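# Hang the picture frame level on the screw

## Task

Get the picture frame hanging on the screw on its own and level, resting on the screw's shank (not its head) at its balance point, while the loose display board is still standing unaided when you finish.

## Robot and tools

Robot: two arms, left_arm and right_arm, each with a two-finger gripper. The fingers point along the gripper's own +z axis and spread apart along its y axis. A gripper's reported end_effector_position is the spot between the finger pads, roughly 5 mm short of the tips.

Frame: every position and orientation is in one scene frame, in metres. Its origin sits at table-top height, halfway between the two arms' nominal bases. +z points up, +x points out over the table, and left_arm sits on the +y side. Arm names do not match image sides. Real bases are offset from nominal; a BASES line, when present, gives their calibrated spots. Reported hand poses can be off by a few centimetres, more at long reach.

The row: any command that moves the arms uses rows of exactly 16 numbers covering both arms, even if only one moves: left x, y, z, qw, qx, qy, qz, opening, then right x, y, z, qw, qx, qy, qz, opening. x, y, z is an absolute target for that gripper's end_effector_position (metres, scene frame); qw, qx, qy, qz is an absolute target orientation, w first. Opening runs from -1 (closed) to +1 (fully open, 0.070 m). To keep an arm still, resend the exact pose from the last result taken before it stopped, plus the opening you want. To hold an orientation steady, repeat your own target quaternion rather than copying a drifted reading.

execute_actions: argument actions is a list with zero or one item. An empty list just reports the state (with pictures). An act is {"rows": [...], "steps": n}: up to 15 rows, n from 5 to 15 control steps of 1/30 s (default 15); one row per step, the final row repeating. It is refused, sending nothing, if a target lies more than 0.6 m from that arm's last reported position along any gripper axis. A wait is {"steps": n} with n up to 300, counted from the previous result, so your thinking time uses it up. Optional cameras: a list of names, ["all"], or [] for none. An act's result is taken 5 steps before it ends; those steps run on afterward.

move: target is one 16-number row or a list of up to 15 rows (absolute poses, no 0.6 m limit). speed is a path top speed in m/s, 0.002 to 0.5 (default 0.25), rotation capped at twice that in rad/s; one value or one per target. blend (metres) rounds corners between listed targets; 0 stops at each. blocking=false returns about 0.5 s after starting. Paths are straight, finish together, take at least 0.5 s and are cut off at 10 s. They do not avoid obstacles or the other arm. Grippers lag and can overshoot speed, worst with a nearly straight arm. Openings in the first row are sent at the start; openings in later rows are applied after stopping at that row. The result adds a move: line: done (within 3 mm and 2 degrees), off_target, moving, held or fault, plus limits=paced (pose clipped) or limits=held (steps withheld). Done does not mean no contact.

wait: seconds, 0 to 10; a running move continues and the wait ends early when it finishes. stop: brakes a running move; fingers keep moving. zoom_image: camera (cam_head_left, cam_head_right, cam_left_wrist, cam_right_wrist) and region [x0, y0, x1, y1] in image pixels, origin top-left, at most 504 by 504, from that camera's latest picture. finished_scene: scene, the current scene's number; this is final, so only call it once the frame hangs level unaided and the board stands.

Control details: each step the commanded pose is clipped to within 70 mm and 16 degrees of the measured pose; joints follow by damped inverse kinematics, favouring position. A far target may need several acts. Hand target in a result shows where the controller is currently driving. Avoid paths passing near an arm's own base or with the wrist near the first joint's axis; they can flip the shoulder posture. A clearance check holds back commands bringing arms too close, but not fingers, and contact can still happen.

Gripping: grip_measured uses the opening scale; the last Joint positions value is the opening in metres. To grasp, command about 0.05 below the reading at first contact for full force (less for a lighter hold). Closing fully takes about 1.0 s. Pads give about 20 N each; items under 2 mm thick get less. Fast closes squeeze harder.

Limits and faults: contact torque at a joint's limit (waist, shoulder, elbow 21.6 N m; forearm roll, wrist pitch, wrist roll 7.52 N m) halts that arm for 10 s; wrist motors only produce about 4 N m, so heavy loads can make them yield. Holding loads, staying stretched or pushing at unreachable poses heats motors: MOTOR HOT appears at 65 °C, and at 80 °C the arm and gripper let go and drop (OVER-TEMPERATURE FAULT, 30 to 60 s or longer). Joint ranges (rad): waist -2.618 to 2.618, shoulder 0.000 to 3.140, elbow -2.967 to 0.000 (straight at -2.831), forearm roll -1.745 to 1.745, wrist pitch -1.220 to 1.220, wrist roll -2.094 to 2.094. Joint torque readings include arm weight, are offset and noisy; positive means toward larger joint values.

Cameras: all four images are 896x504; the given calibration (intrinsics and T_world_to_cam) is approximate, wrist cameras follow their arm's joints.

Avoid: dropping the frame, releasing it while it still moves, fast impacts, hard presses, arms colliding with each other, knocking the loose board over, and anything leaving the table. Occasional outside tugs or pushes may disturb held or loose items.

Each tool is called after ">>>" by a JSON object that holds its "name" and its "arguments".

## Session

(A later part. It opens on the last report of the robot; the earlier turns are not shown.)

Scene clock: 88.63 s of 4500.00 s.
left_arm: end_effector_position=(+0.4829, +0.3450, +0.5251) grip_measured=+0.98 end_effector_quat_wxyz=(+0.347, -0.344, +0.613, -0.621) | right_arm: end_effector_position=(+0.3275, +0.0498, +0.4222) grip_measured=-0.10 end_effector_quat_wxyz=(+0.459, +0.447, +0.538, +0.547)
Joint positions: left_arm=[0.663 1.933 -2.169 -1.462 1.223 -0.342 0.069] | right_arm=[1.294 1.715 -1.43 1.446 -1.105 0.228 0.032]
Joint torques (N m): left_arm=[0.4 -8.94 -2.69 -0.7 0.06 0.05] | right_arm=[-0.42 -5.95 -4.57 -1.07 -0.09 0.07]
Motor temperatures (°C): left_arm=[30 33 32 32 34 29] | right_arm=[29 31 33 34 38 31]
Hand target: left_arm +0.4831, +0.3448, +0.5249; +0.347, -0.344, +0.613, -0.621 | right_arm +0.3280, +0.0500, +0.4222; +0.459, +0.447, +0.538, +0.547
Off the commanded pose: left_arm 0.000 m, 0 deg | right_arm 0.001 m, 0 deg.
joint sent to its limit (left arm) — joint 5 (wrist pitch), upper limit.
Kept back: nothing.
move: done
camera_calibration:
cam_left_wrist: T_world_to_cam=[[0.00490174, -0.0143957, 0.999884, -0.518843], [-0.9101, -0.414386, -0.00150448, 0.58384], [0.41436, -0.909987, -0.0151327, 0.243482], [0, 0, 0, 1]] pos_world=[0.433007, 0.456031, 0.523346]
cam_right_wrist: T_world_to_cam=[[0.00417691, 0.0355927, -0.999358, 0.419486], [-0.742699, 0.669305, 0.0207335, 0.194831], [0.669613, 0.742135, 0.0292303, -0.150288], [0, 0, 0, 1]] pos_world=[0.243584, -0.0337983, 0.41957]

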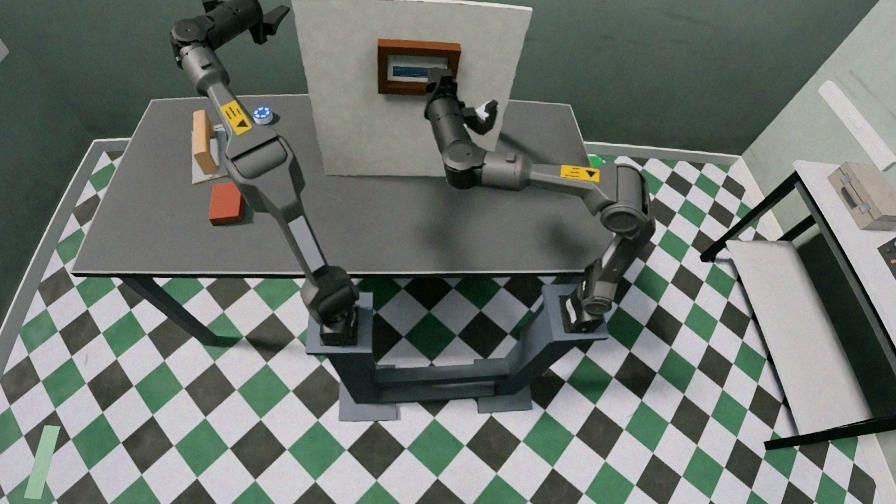

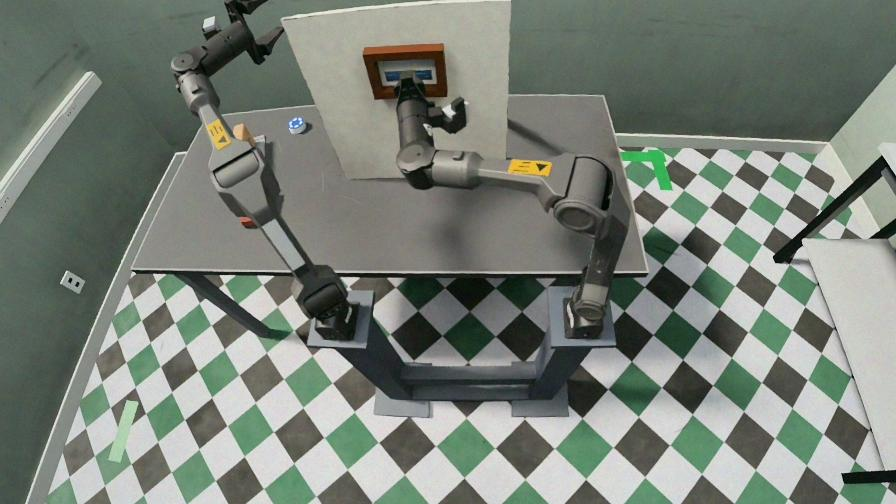

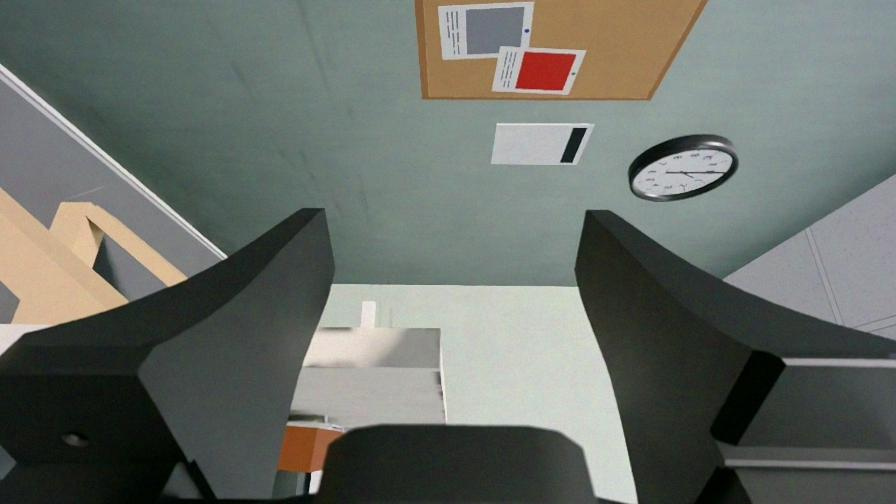

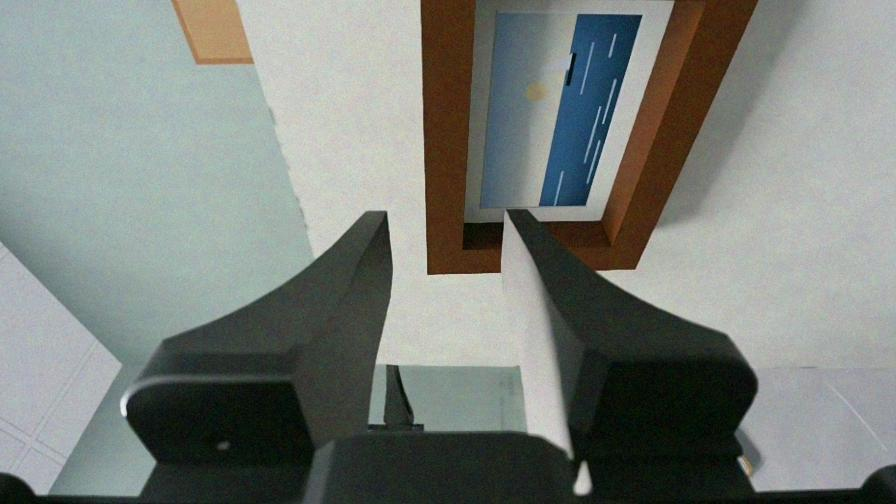

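>>> {"name": "move", "arguments": {"target": [0.4831,0.3448,0.5249,0.347,-0.344,0.613,-0.621,0.98,0.26,-0.03,0.41,0.45895,0.44723,0.53835,0.54739,-0.10], "speed": 0.2, "cameras": ["cam_head_left", "cam_head_right", "cam_right_wrist"]}}

>>> {"name": "zoom_image", "arguments": {"camera": "cam_head_left", "region": [360, 25, 480, 105]}}

>>> {"name": "zoom_image", "arguments": {"camera": "cam_head_right", "region": [345, 25, 465, 105]}}

Scene clock: 92.37 s of 4500.00 s.
left_arm: end_effector_position=(+0.4829, +0.3450, +0.5251) grip_measured=+0.98 end_effector_quat_wxyz=(+0.347, -0.344, +0.613, -0.621) | right_arm: end_effector_position=(+0.2603, -0.0304, +0.4100) grip_measured=-0.10 end_effector_quat_wxyz=(+0.445, +0.439, +0.551, +0.553)
Joint positions: left_arm=[0.663 1.933 -2.169 -1.462 1.223 -0.342 0.069] | right_arm=[1.453 1.365 -1 1.459 -1.225 0.295 0.032]
Joint torques (N m): left_arm=[0.1 -8.95 -2.73 -0.68 0.04 0.01] | right_arm=[-0.44 -2.91 -4.45 -1.24 -0.21 -0.21]
Motor temperatures (°C): left_arm=[30 33 32 32 34 29] | right_arm=[29 31 33 34 38 31]
Hand target: left_arm +0.4831, +0.3448, +0.5249; +0.347, -0.344, +0.613, -0.621 | right_arm +0.2604, -0.0301, +0.4100; +0.445, +0.438, +0.551, +0.553
Off the commanded pose: left_arm 0.000 m, 0 deg | right_arm 0.000 m, 3 deg.
joint sent to its limit (left arm) — joint 5 (wrist pitch), upper limit.
joint sent to its limit (right arm) — joint 5 (wrist pitch), lower limit.
Kept back: nothing.
move: off_target (right_arm)
camera_calibration:
cam_right_wrist: T_world_to_cam=[[-0.00953812, 0.0330144, -0.999409, 0.413879], [-0.769618, 0.637872, 0.0284164, 0.201708], [0.638433, 0.769434, 0.0193244, -0.032372], [0, 0, 0, 1]] pos_world=[0.179853, -0.11742, 0.408528]
Images, in order (width x height): cam_head_left 896x504, cam_head_right 896x504, cam_right_wrist 896x504.

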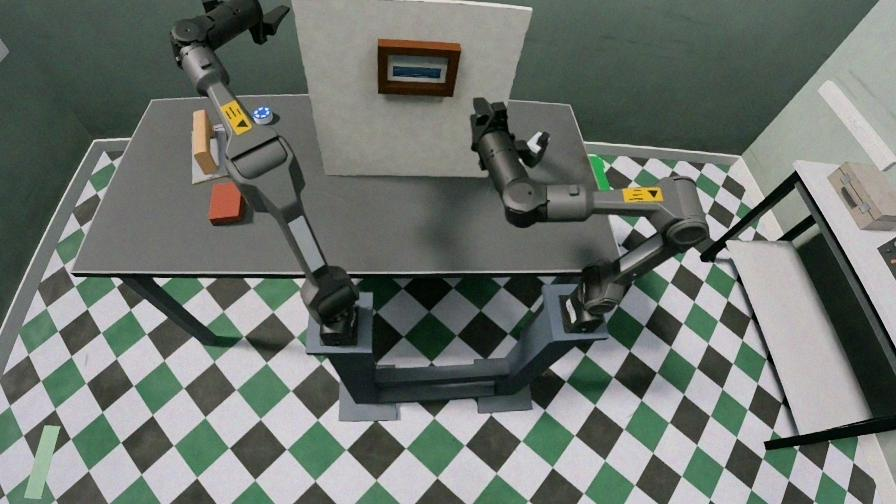

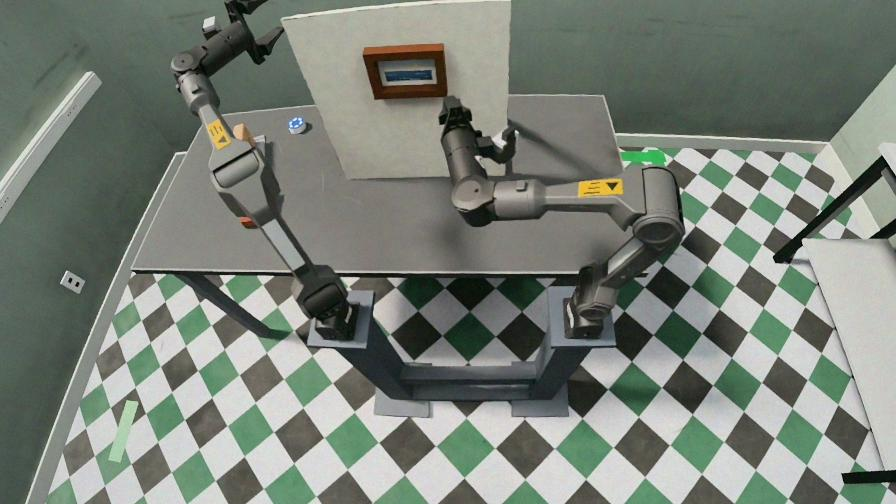

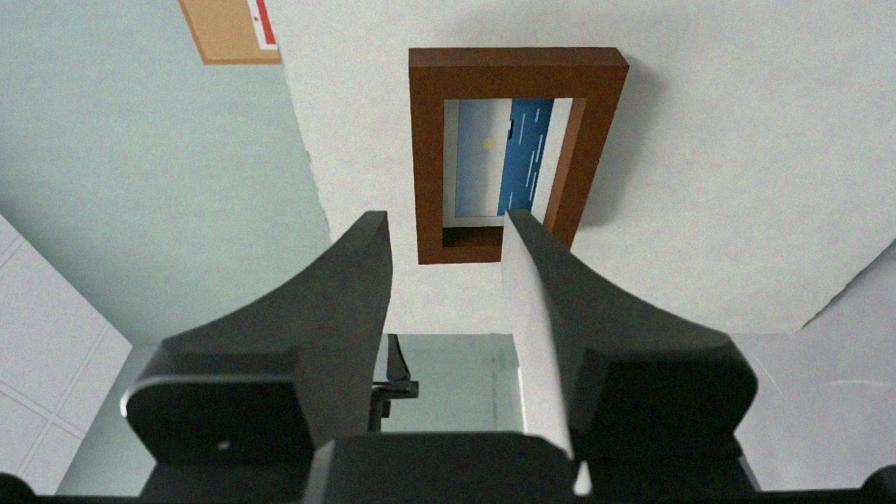

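Scaled by 4.200 from the camera's 896x504 image, which has a finer 1280x720 frame.

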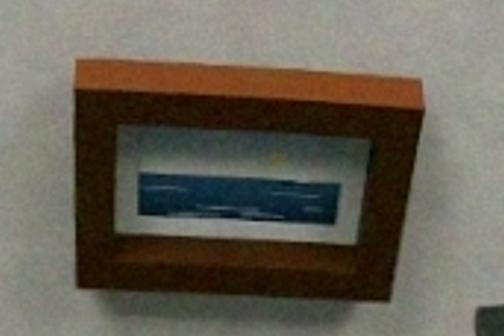

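Scaled by 4.200 from the camera's 896x504 image, which has a finer 1280x720 frame.

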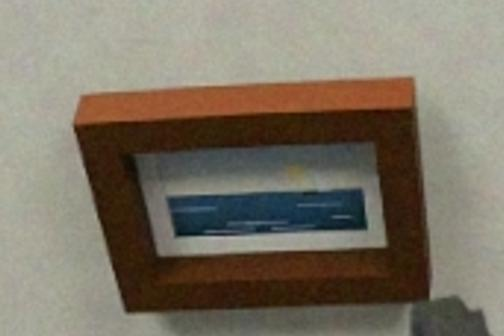

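>>> {"name": "zoom_image", "arguments": {"camera": "cam_head_left", "region": [280, 0, 400, 90]}}

>>> {"name": "zoom_image", "arguments": {"camera": "cam_head_left", "region": [280, 100, 400, 190]}}

>>> {"name": "zoom_image", "arguments": {"camera": "cam_head_left", "region": [440, 0, 560, 90]}}

>>> {"name": "zoom_image", "arguments": {"camera": "cam_head_left", "region": [400, 100, 520, 190]}}

>>> {"name": "zoom_image", "arguments": {"camera": "cam_head_right", "region": [270, 0, 390, 90]}}

>>> {"name": "zoom_image", "arguments": {"camera": "cam_head_right", "region": [300, 110, 420, 200]}}

>>> {"name": "zoom_image", "arguments": {"camera": "cam_head_right", "region": [420, 0, 540, 90]}}

>>> {"name": "zoom_image", "arguments": {"camera": "cam_head_right", "region": [420, 100, 540, 190]}}

Scaled by 4.200 from the camera's 896x504 image, which has a finer 1280x720 frame.

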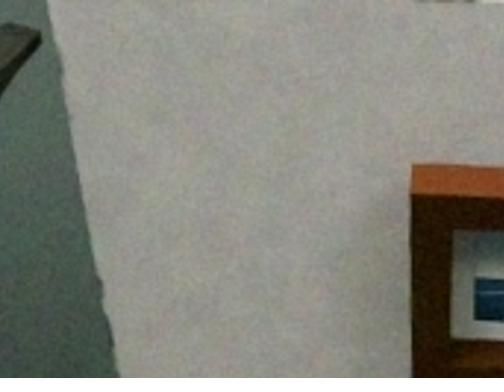

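Scaled by 4.200 from the camera's 896x504 image, which has a finer 1280x720 frame.

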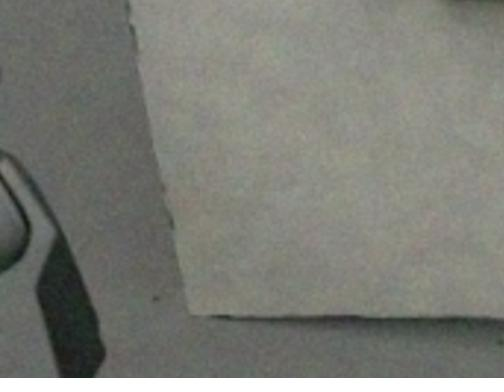

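Scaled by 4.200 from the camera's 896x504 image, which has a finer 1280x720 frame.

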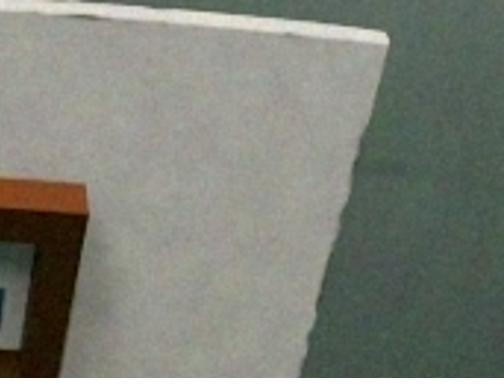

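Scaled by 4.200 from the camera's 896x504 image, which has a finer 1280x720 frame.

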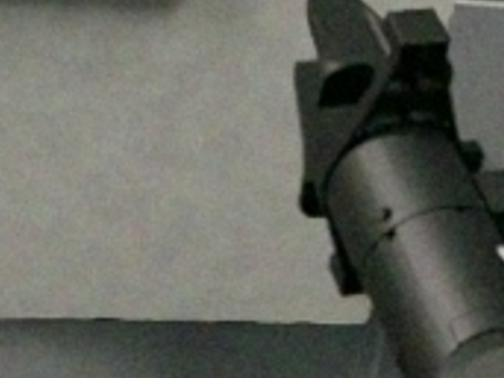

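Scaled by 4.200 from the camera's 896x504 image, which has a finer 1280x720 frame.

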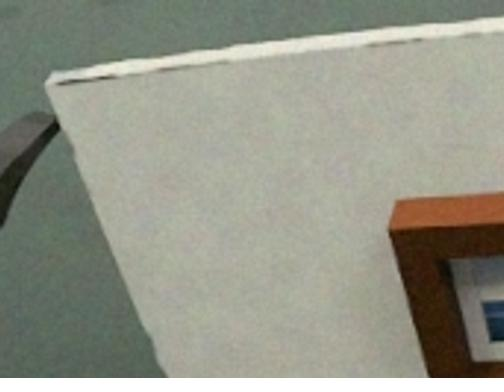

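Scaled by 4.200 from the camera's 896x504 image, which has a finer 1280x720 frame.

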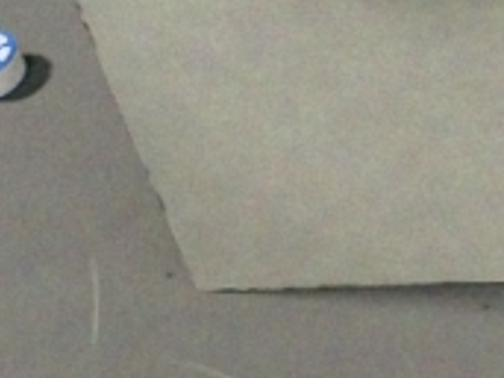

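Scaled by 4.200 from the camera's 896x504 image, which has a finer 1280x720 frame.

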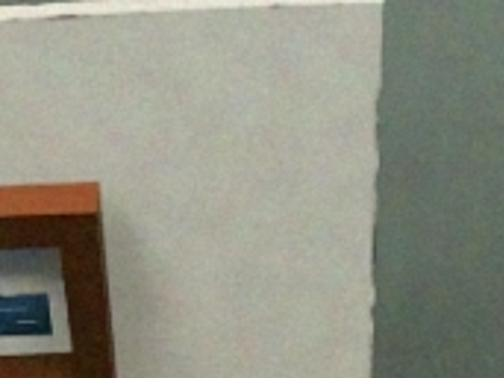

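Scaled by 4.200 from the camera's 896x504 image, which has a finer 1280x720 frame.

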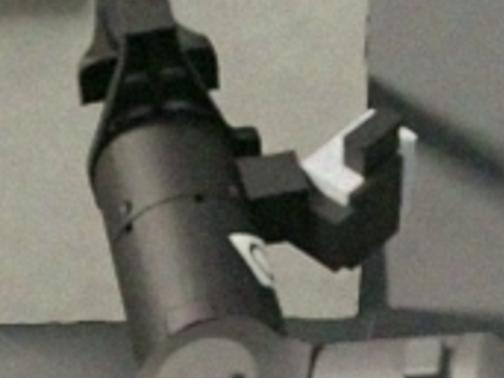

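>>> {"name": "zoom_image", "arguments": {"camera": "cam_right_wrist", "region": [395, 30, 645, 170]}}

>>> {"name": "zoom_image", "arguments": {"camera": "cam_right_wrist", "region": [395, 170, 645, 310]}}

>>> {"name": "zoom_image", "arguments": {"camera": "cam_right_wrist", "region": [250, 270, 500, 410]}}

>>> {"name": "zoom_image", "arguments": {"camera": "cam_right_wrist", "region": [646, 230, 896, 370]}}

Scaled by 2.016 from the camera's 896x504 image, which has a finer 1280x720 frame.

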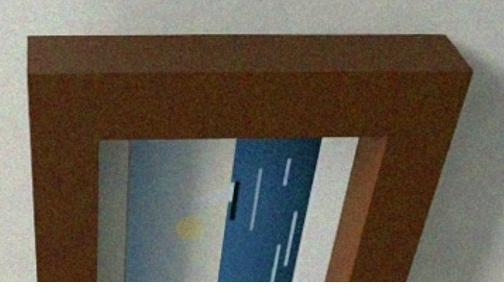

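Scaled by 2.016 from the camera's 896x504 image, which has a finer 1280x720 frame.

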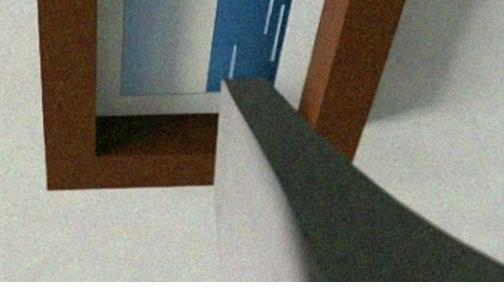

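Scaled by 2.016 from the camera's 896x504 image, which has a finer 1280x720 frame.

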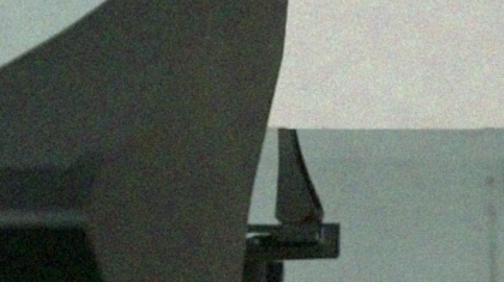

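Scaled by 2.016 from the camera's 896x504 image, which has a finer 1280x720 frame.

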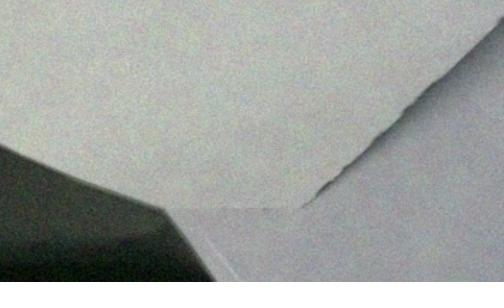

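>>> {"name": "zoom_image", "arguments": {"camera": "cam_left_wrist", "region": [280, 315, 460, 440]}}

>>> {"name": "zoom_image", "arguments": {"camera": "cam_left_wrist", "region": [285, 395, 355, 445]}}

This scene's latest camera images include none from cam_left_wrist. They are from: cam_head_left, cam_head_right, cam_right_wrist. cam_left_wrist's image comes with the result of a call that names it in "cameras".

This scene's latest camera images include none from cam_left_wrist. They are from: cam_head_left, cam_head_right, cam_right_wrist. cam_left_wrist's image comes with the result of a call that names it in "cameras".

>>> {"name": "move", "arguments": {"target": [0.4831,0.3448,0.44,0.347,-0.344,0.613,-0.621,0.98,0.2604,-0.0301,0.4100,0.445,0.439,0.551,0.553,-0.10], "speed": 0.12, "cameras": ["cam_left_wrist", "cam_head_left"]}}

>>> {"name": "zoom_image", "arguments": {"camera": "cam_left_wrist", "region": [300, 310, 480, 440]}}

Scene clock: 106.23 s of 4500.00 s.
left_arm: end_effector_position=(+0.4831, +0.3451, +0.4397) grip_measured=+0.98 end_effector_quat_wxyz=(+0.347, -0.344, +0.613, -0.621) | right_arm: end_effector_position=(+0.2603, -0.0301, +0.4100) grip_measured=-0.10 end_effector_quat_wxyz=(+0.445, +0.438, +0.551, +0.553)
Joint positions: left_arm=[0.663 1.852 -1.697 -1.609 1.208 0.075 0.069] | right_arm=[1.453 1.366 -1.001 1.459 -1.225 0.294 0.032]
Joint torques (N m): left_arm=[0.08 -9.14 -3.07 -0.98 0.2 -0.12] | right_arm=[-0.5 -2.87 -4.45 -1.01 -0.14 -0.2]
Motor temperatures (°C): left_arm=[30 33 32 32 34 29] | right_arm=[29 31 33 34 37 31]
Hand target: left_arm +0.4831, +0.3448, +0.4400; +0.347, -0.344, +0.613, -0.621 | right_arm +0.2605, -0.0301, +0.4100; +0.445, +0.439, +0.551, +0.553
Off the commanded pose: left_arm 0.000 m, 0 deg | right_arm 0.000 m, 0 deg.
joint sent to its limit (right arm) — joint 5 (wrist pitch), lower limit.
Kept back: nothing.
move: done
camera_calibration:
cam_left_wrist: T_world_to_cam=[[0.00518848, -0.01418, 0.999886, -0.433726], [-0.910037, -0.414525, -0.00115639, 0.583744], [0.414494, -0.909928, -0.0150551, 0.242121], [0, 0, 0, 1]] pos_world=[0.433122, 0.456138, 0.437997]
Images, in order (width x height): cam_head_left 896x504, cam_left_wrist 896x504.

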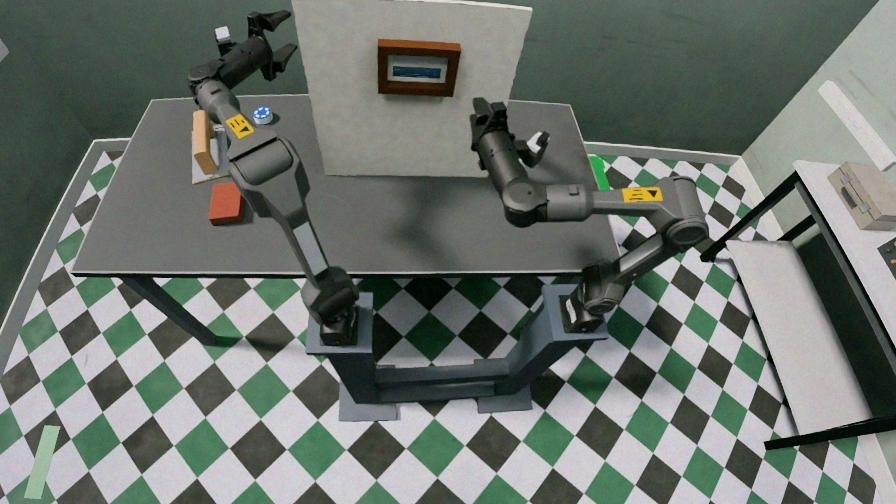

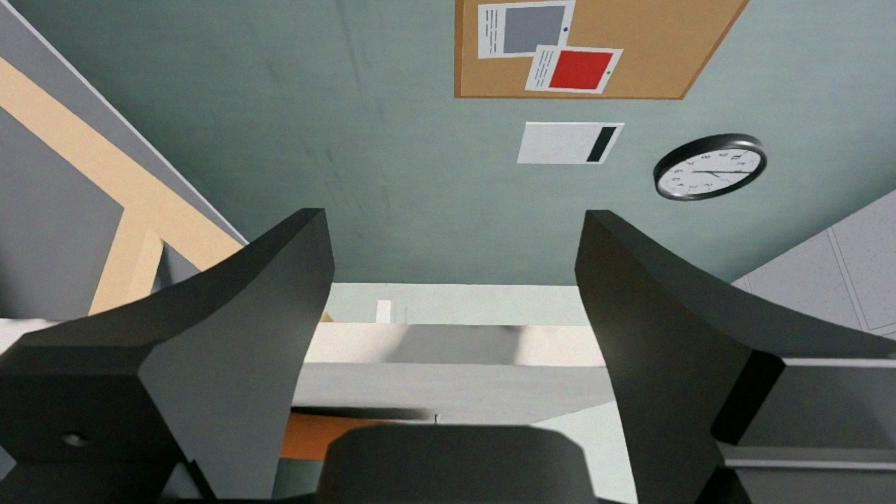

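Scaled by 2.800 from the camera's 896x504 image, which has a finer 1280x720 frame.

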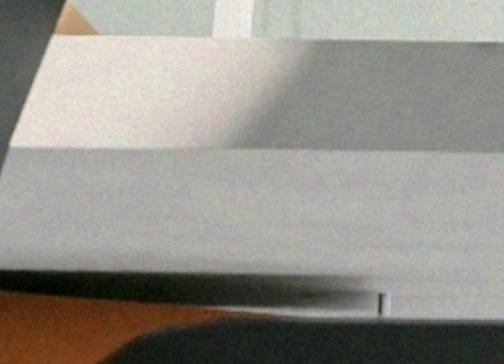

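>>> {"name": "move", "arguments": {"target": [0.4831,0.3448,0.315,0.347,-0.344,0.613,-0.621,0.98,0.2604,-0.0301,0.4100,0.445,0.439,0.551,0.553,-0.10], "speed": 0.12, "cameras": ["cam_left_wrist"]}}

>>> {"name": "zoom_image", "arguments": {"camera": "cam_left_wrist", "region": [560, 395, 630, 445]}}

Scene clock: 114.53 s of 4500.00 s.
left_arm: end_effector_position=(+0.4833, +0.3451, +0.3137) grip_measured=+0.98 end_effector_quat_wxyz=(+0.347, -0.357, +0.619, -0.607) | right_arm: end_effector_position=(+0.2603, -0.0301, +0.4100) grip_measured=-0.10 end_effector_quat_wxyz=(+0.445, +0.438, +0.551, +0.553)
Joint positions: left_arm=[0.658 1.925 -1.321 -1.752 1.223 0.54 0.069] | right_arm=[1.453 1.366 -1.001 1.459 -1.225 0.294 0.032]
Joint torques (N m): left_arm=[-0.73 -9.01 -3.13 -0.68 0.56 -0.1] | right_arm=[-0.48 -2.95 -4.38 -1.04 -0.17 -0.13]
Motor temperatures (°C): left_arm=[30 33 32 32 34 29] | right_arm=[29 31 33 34 37 31]
Hand target: left_arm +0.4833, +0.3447, +0.3151; +0.348, -0.356, +0.619, -0.607 | right_arm +0.2605, -0.0301, +0.4100; +0.445, +0.439, +0.551, +0.553
Off the commanded pose: left_arm 0.001 m, 2 deg | right_arm 0.000 m, 0 deg.
joint read past its limit (left arm) — joint 4 (forearm roll), lower limit; joint 5 (wrist pitch), upper limit.
joint sent to its limit (left arm) — joint 4 (forearm roll), lower limit; joint 5 (wrist pitch), upper limit.
joint sent to its limit (right arm) — joint 5 (wrist pitch), lower limit.
Kept back: nothing.
move: done
camera_calibration:
cam_left_wrist: T_world_to_cam=[[0.0352416, -0.0281974, 0.998981, -0.317105], [-0.900917, -0.433552, 0.0195446, 0.579483], [0.432559, -0.900687, -0.0406826, 0.236248], [0, 0, 0, 1]] pos_world=[0.43105, 0.45508, 0.315067]
Images, in order (width x height): cam_left_wrist 896x504.

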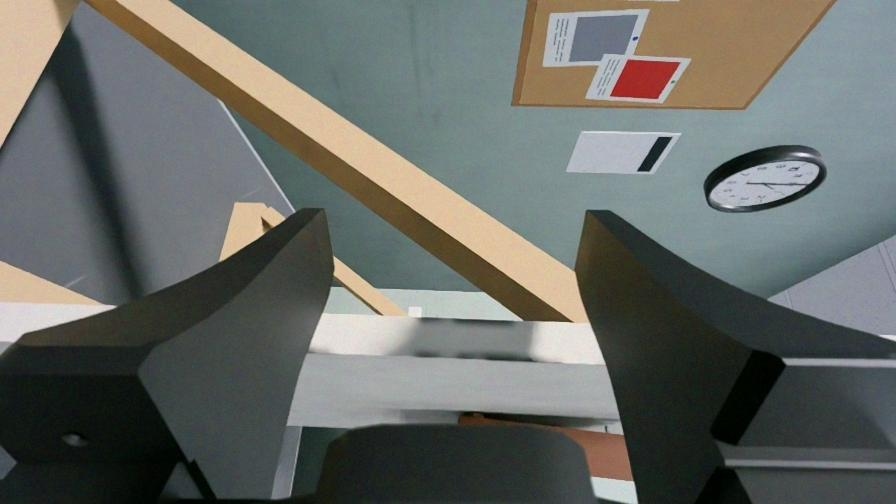

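Scaled by 7.200 from the camera's 896x504 image, which has a finer 1280x720 frame.

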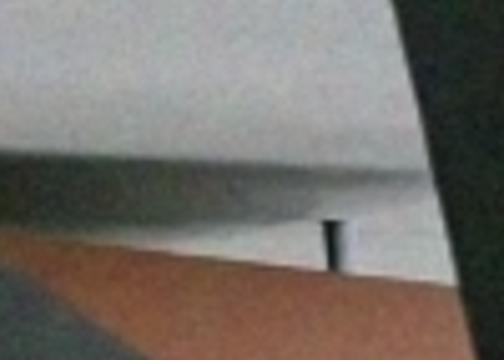

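>>> {"name": "move", "arguments": {"target": [0.5131,0.3448,0.315,0.348,-0.356,0.619,-0.607,0.98,0.2604,-0.0301,0.4100,0.445,0.439,0.551,0.553,-0.10], "speed": 0.08, "cameras": ["cam_left_wrist"]}}

>>> {"name": "zoom_image", "arguments": {"camera": "cam_left_wrist", "region": [560, 395, 630, 445]}}

Scene clock: 115.80 s of 4500.00 s.
left_arm: end_effector_position=(+0.5135, +0.3448, +0.3151) grip_measured=+0.98 end_effector_quat_wxyz=(+0.347, -0.356, +0.621, -0.607) | right_arm: end_effector_position=(+0.2603, -0.0301, +0.4100) grip_measured=-0.10 end_effector_quat_wxyz=(+0.445, +0.438, +0.551, +0.553)
Joint positions: left_arm=[0.611 2.002 -1.455 -1.752 1.172 0.49 0.069] | right_arm=[1.453 1.366 -1.001 1.459 -1.225 0.294 0.032]
Joint torques (N m): left_arm=[0.31 -8.83 -1.84 -0.77 0.64 0.01] | right_arm=[-0.46 -2.95 -4.4 -1.04 -0.17 -0.12]
Motor temperatures (°C): left_arm=[30 33 32 32 34 29] | right_arm=[29 31 33 34 37 31]
Hand target: left_arm +0.5131, +0.3449, +0.3151; +0.347, -0.356, +0.621, -0.607 | right_arm +0.2605, -0.0301, +0.4100; +0.445, +0.439, +0.551, +0.553
Off the commanded pose: left_arm 0.000 m, 0 deg | right_arm 0.000 m, 0 deg.
joint sent to its limit (left arm) — joint 4 (forearm roll), lower limit.
joint sent to its limit (right arm) — joint 5 (wrist pitch), lower limit.
Kept back: nothing.
move: done
camera_calibration:
cam_left_wrist: T_world_to_cam=[[0.03539, -0.0322799, 0.998852, -0.318255], [-0.901972, -0.431418, 0.0180154, 0.606806], [0.430341, -0.901575, -0.0443834, 0.225623], [0, 0, 0, 1]] pos_world=[0.461491, 0.45493, 0.316972]
Images, in order (width x height): cam_left_wrist 896x504.

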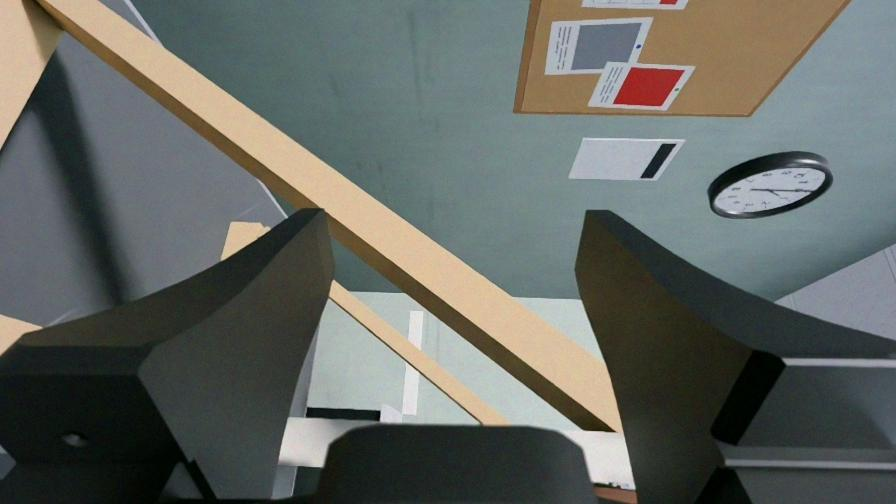

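Scaled by 7.200 from the camera's 896x504 image, which has a finer 1280x720 frame.

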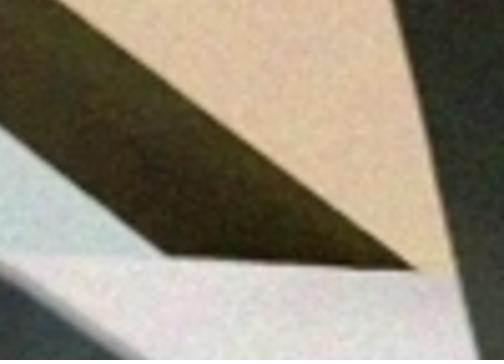

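>>> {"name": "zoom_image", "arguments": {"camera": "cam_left_wrist", "region": [570, 440, 654, 500]}}

Scaled by 6.000 from the camera's 896x504 image, which has a finer 1280x720 frame.

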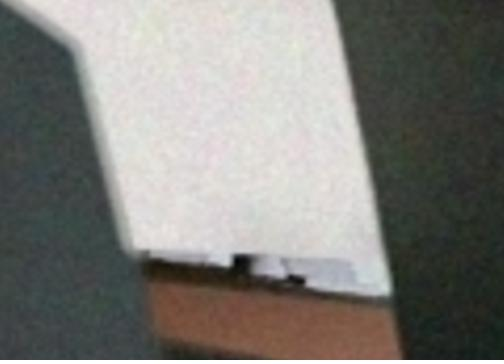

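>>> {"name": "move", "arguments": {"target": [0.5031,0.3448,0.315,0.348,-0.356,0.619,-0.607,0.98,0.2604,-0.0301,0.4100,0.445,0.439,0.551,0.553,-0.10], "speed": 0.08, "cameras": ["cam_left_wrist"]}}

>>> {"name": "zoom_image", "arguments": {"camera": "cam_left_wrist", "region": [570, 430, 654, 490]}}

Scene clock: 117.17 s of 4500.00 s.
left_arm: end_effector_position=(+0.5031, +0.3446, +0.3150) grip_measured=+0.98 end_effector_quat_wxyz=(+0.347, -0.356, +0.620, -0.607) | right_arm: end_effector_position=(+0.2603, -0.0301, +0.4100) grip_measured=-0.10 end_effector_quat_wxyz=(+0.445, +0.438, +0.551, +0.553)
Joint positions: left_arm=[0.626 1.975 -1.409 -1.752 1.19 0.507 0.069] | right_arm=[1.453 1.366 -1.001 1.459 -1.225 0.294 0.032]
Joint torques (N m): left_arm=[0.02 -9.17 -2.43 -0.77 0.59 0.05] | right_arm=[-0.42 -2.95 -4.39 -1.04 -0.17 -0.11]
Motor temperatures (°C): left_arm=[30 33 32 32 34 29] | right_arm=[29 31 33 34 37 31]
Hand target: left_arm +0.5031, +0.3449, +0.3151; +0.347, -0.356, +0.620, -0.607 | right_arm +0.2605, -0.0301, +0.4100; +0.445, +0.439, +0.551, +0.553
Off the commanded pose: left_arm 0.000 m, 0 deg | right_arm 0.000 m, 0 deg.
joint read past its limit (left arm) — joint 4 (forearm roll), lower limit.
joint sent to its limit (left arm) — joint 4 (forearm roll), lower limit.
joint sent to its limit (right arm) — joint 5 (wrist pitch), lower limit.
Kept back: nothing.
move: done
camera_calibration:
cam_left_wrist: T_world_to_cam=[[0.0351362, -0.0318004, 0.998876, -0.317814], [-0.902164, -0.431017, 0.0180123, 0.597341], [0.42996, -0.901783, -0.0438334, 0.229929], [0, 0, 0, 1]] pos_world=[0.451206, 0.454704, 0.316776]
Images, in order (width x height): cam_left_wrist 896x504.

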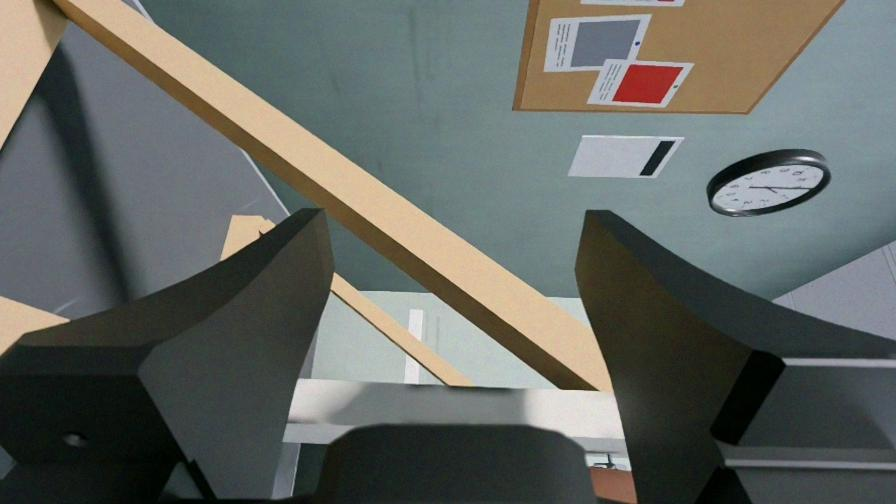

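Scaled by 6.000 from the camera's 896x504 image, which has a finer 1280x720 frame.

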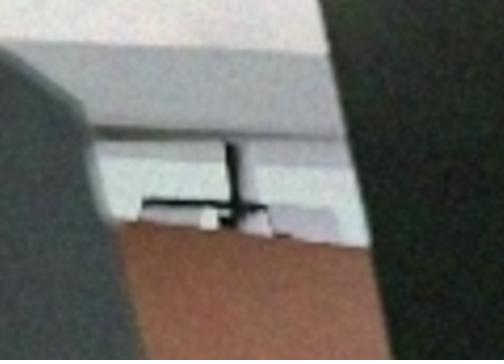

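>>> {"name": "zoom_image", "arguments": {"camera": "cam_left_wrist", "region": [586, 448, 628, 474]}}

Scaled by 12.000 from the camera's 896x504 image, which has a finer 1280x720 frame.

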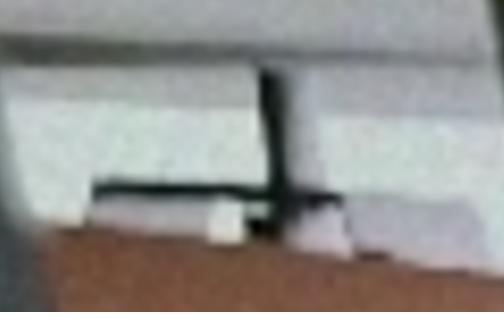

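>>> {"name": "move", "arguments": {"target": [0.42,0.42,0.35,0.348,-0.356,0.619,-0.607,0.98,0.27,-0.15,0.40,0.45895,0.44723,0.53835,0.54739,-0.10], "speed": 0.15, "cameras": ["cam_head_left", "cam_head_right"]}}

>>> {"name": "zoom_image", "arguments": {"camera": "cam_head_left", "region": [360, 25, 480, 105]}}

>>> {"name": "zoom_image", "arguments": {"camera": "cam_head_right", "region": [345, 25, 465, 105]}}

Scene clock: 122.13 s of 4500.00 s.
left_arm: end_effector_position=(+0.4199, +0.4197, +0.3509) grip_measured=+0.98 end_effector_quat_wxyz=(+0.391, -0.423, +0.607, -0.548) | right_arm: end_effector_position=(+0.2701, -0.1504, +0.3998) grip_measured=-0.10 end_effector_quat_wxyz=(+0.459, +0.447, +0.538, +0.547)
Joint positions: left_arm=[0.896 1.755 -1.296 -1.606 1.223 0.373 0.069] | right_arm=[1.258 0.965 -0.67 1.431 -1.072 0.245 0.032]
Joint torques (N m): left_arm=[-0.81 -6.31 -2.22 -0.96 0.24 0.06] | right_arm=[0.71 0.02 -4.5 -1.18 -0.34 0.05]
Motor temperatures (°C): left_arm=[30 33 32 32 34 29] | right_arm=[29 31 33 34 37 31]
Hand target: left_arm +0.4203, +0.4198, +0.3500; +0.390, -0.423, +0.606, -0.549 | right_arm +0.2700, -0.1500, +0.4000; +0.459, +0.447, +0.538, +0.547
Off the commanded pose: left_arm 0.001 m, 11 deg | right_arm 0.000 m, 0 deg.
joint read past its limit (left arm) — joint 5 (wrist pitch), upper limit.
joint sent to its limit (left arm) — joint 5 (wrist pitch), upper limit.
Kept back: nothing.
move: off_target (left_arm)
Images, in order (width x height): cam_head_left 896x504, cam_head_right 896x504.

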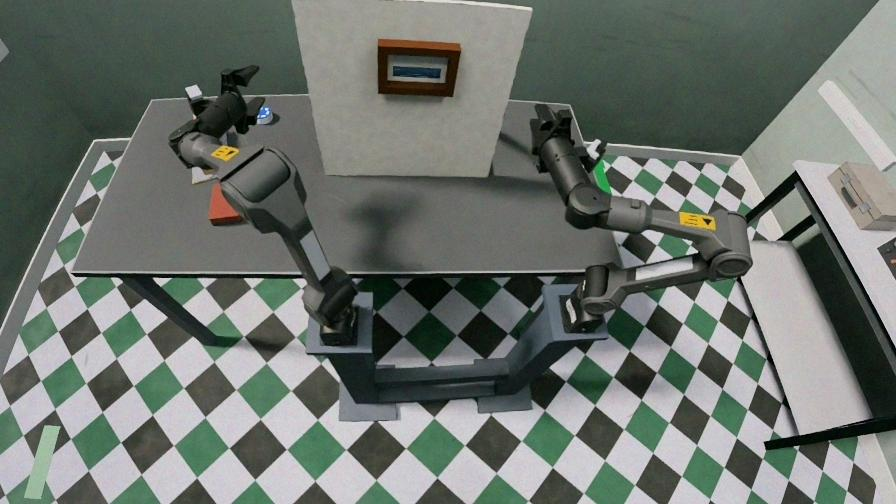

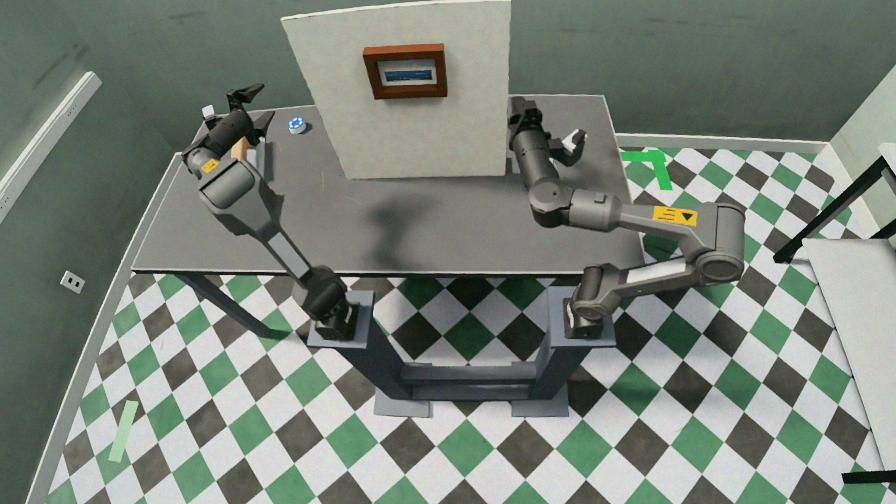

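Scaled by 4.200 from the camera's 896x504 image, which has a finer 1280x720 frame.

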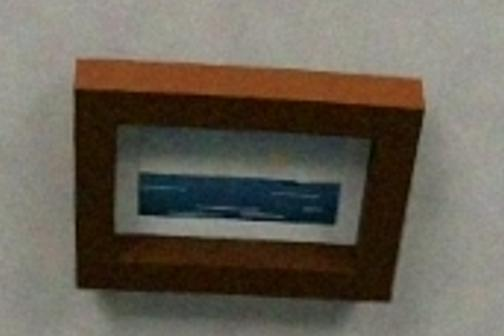

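Scaled by 4.200 from the camera's 896x504 image, which has a finer 1280x720 frame.

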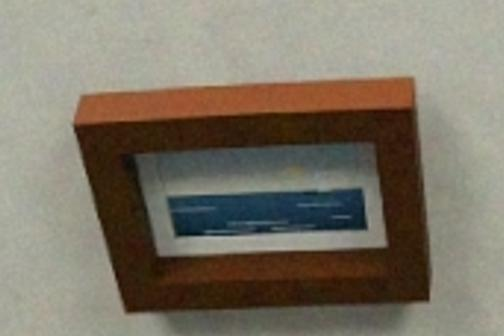

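>>> {"name": "zoom_image", "arguments": {"camera": "cam_head_left", "region": [430, 100, 550, 190]}}

>>> {"name": "zoom_image", "arguments": {"camera": "cam_head_right", "region": [430, 100, 550, 190]}}

Scaled by 4.200 from the camera's 896x504 image, which has a finer 1280x720 frame.

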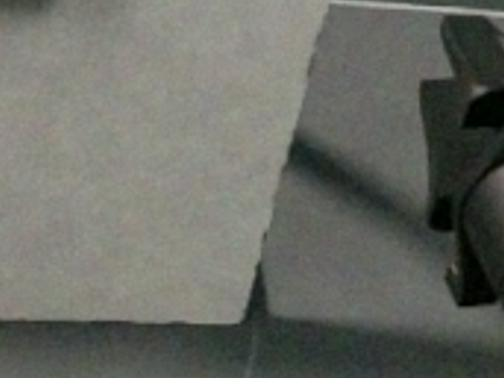

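Scaled by 4.200 from the camera's 896x504 image, which has a finer 1280x720 frame.

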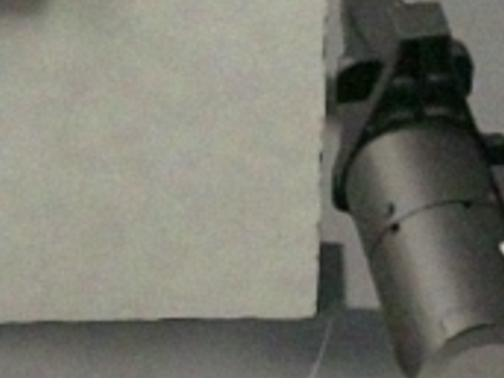

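>>> {"name": "finished_scene", "arguments": {"scene": 2, "done": true}}

The scene is finished: the task was done.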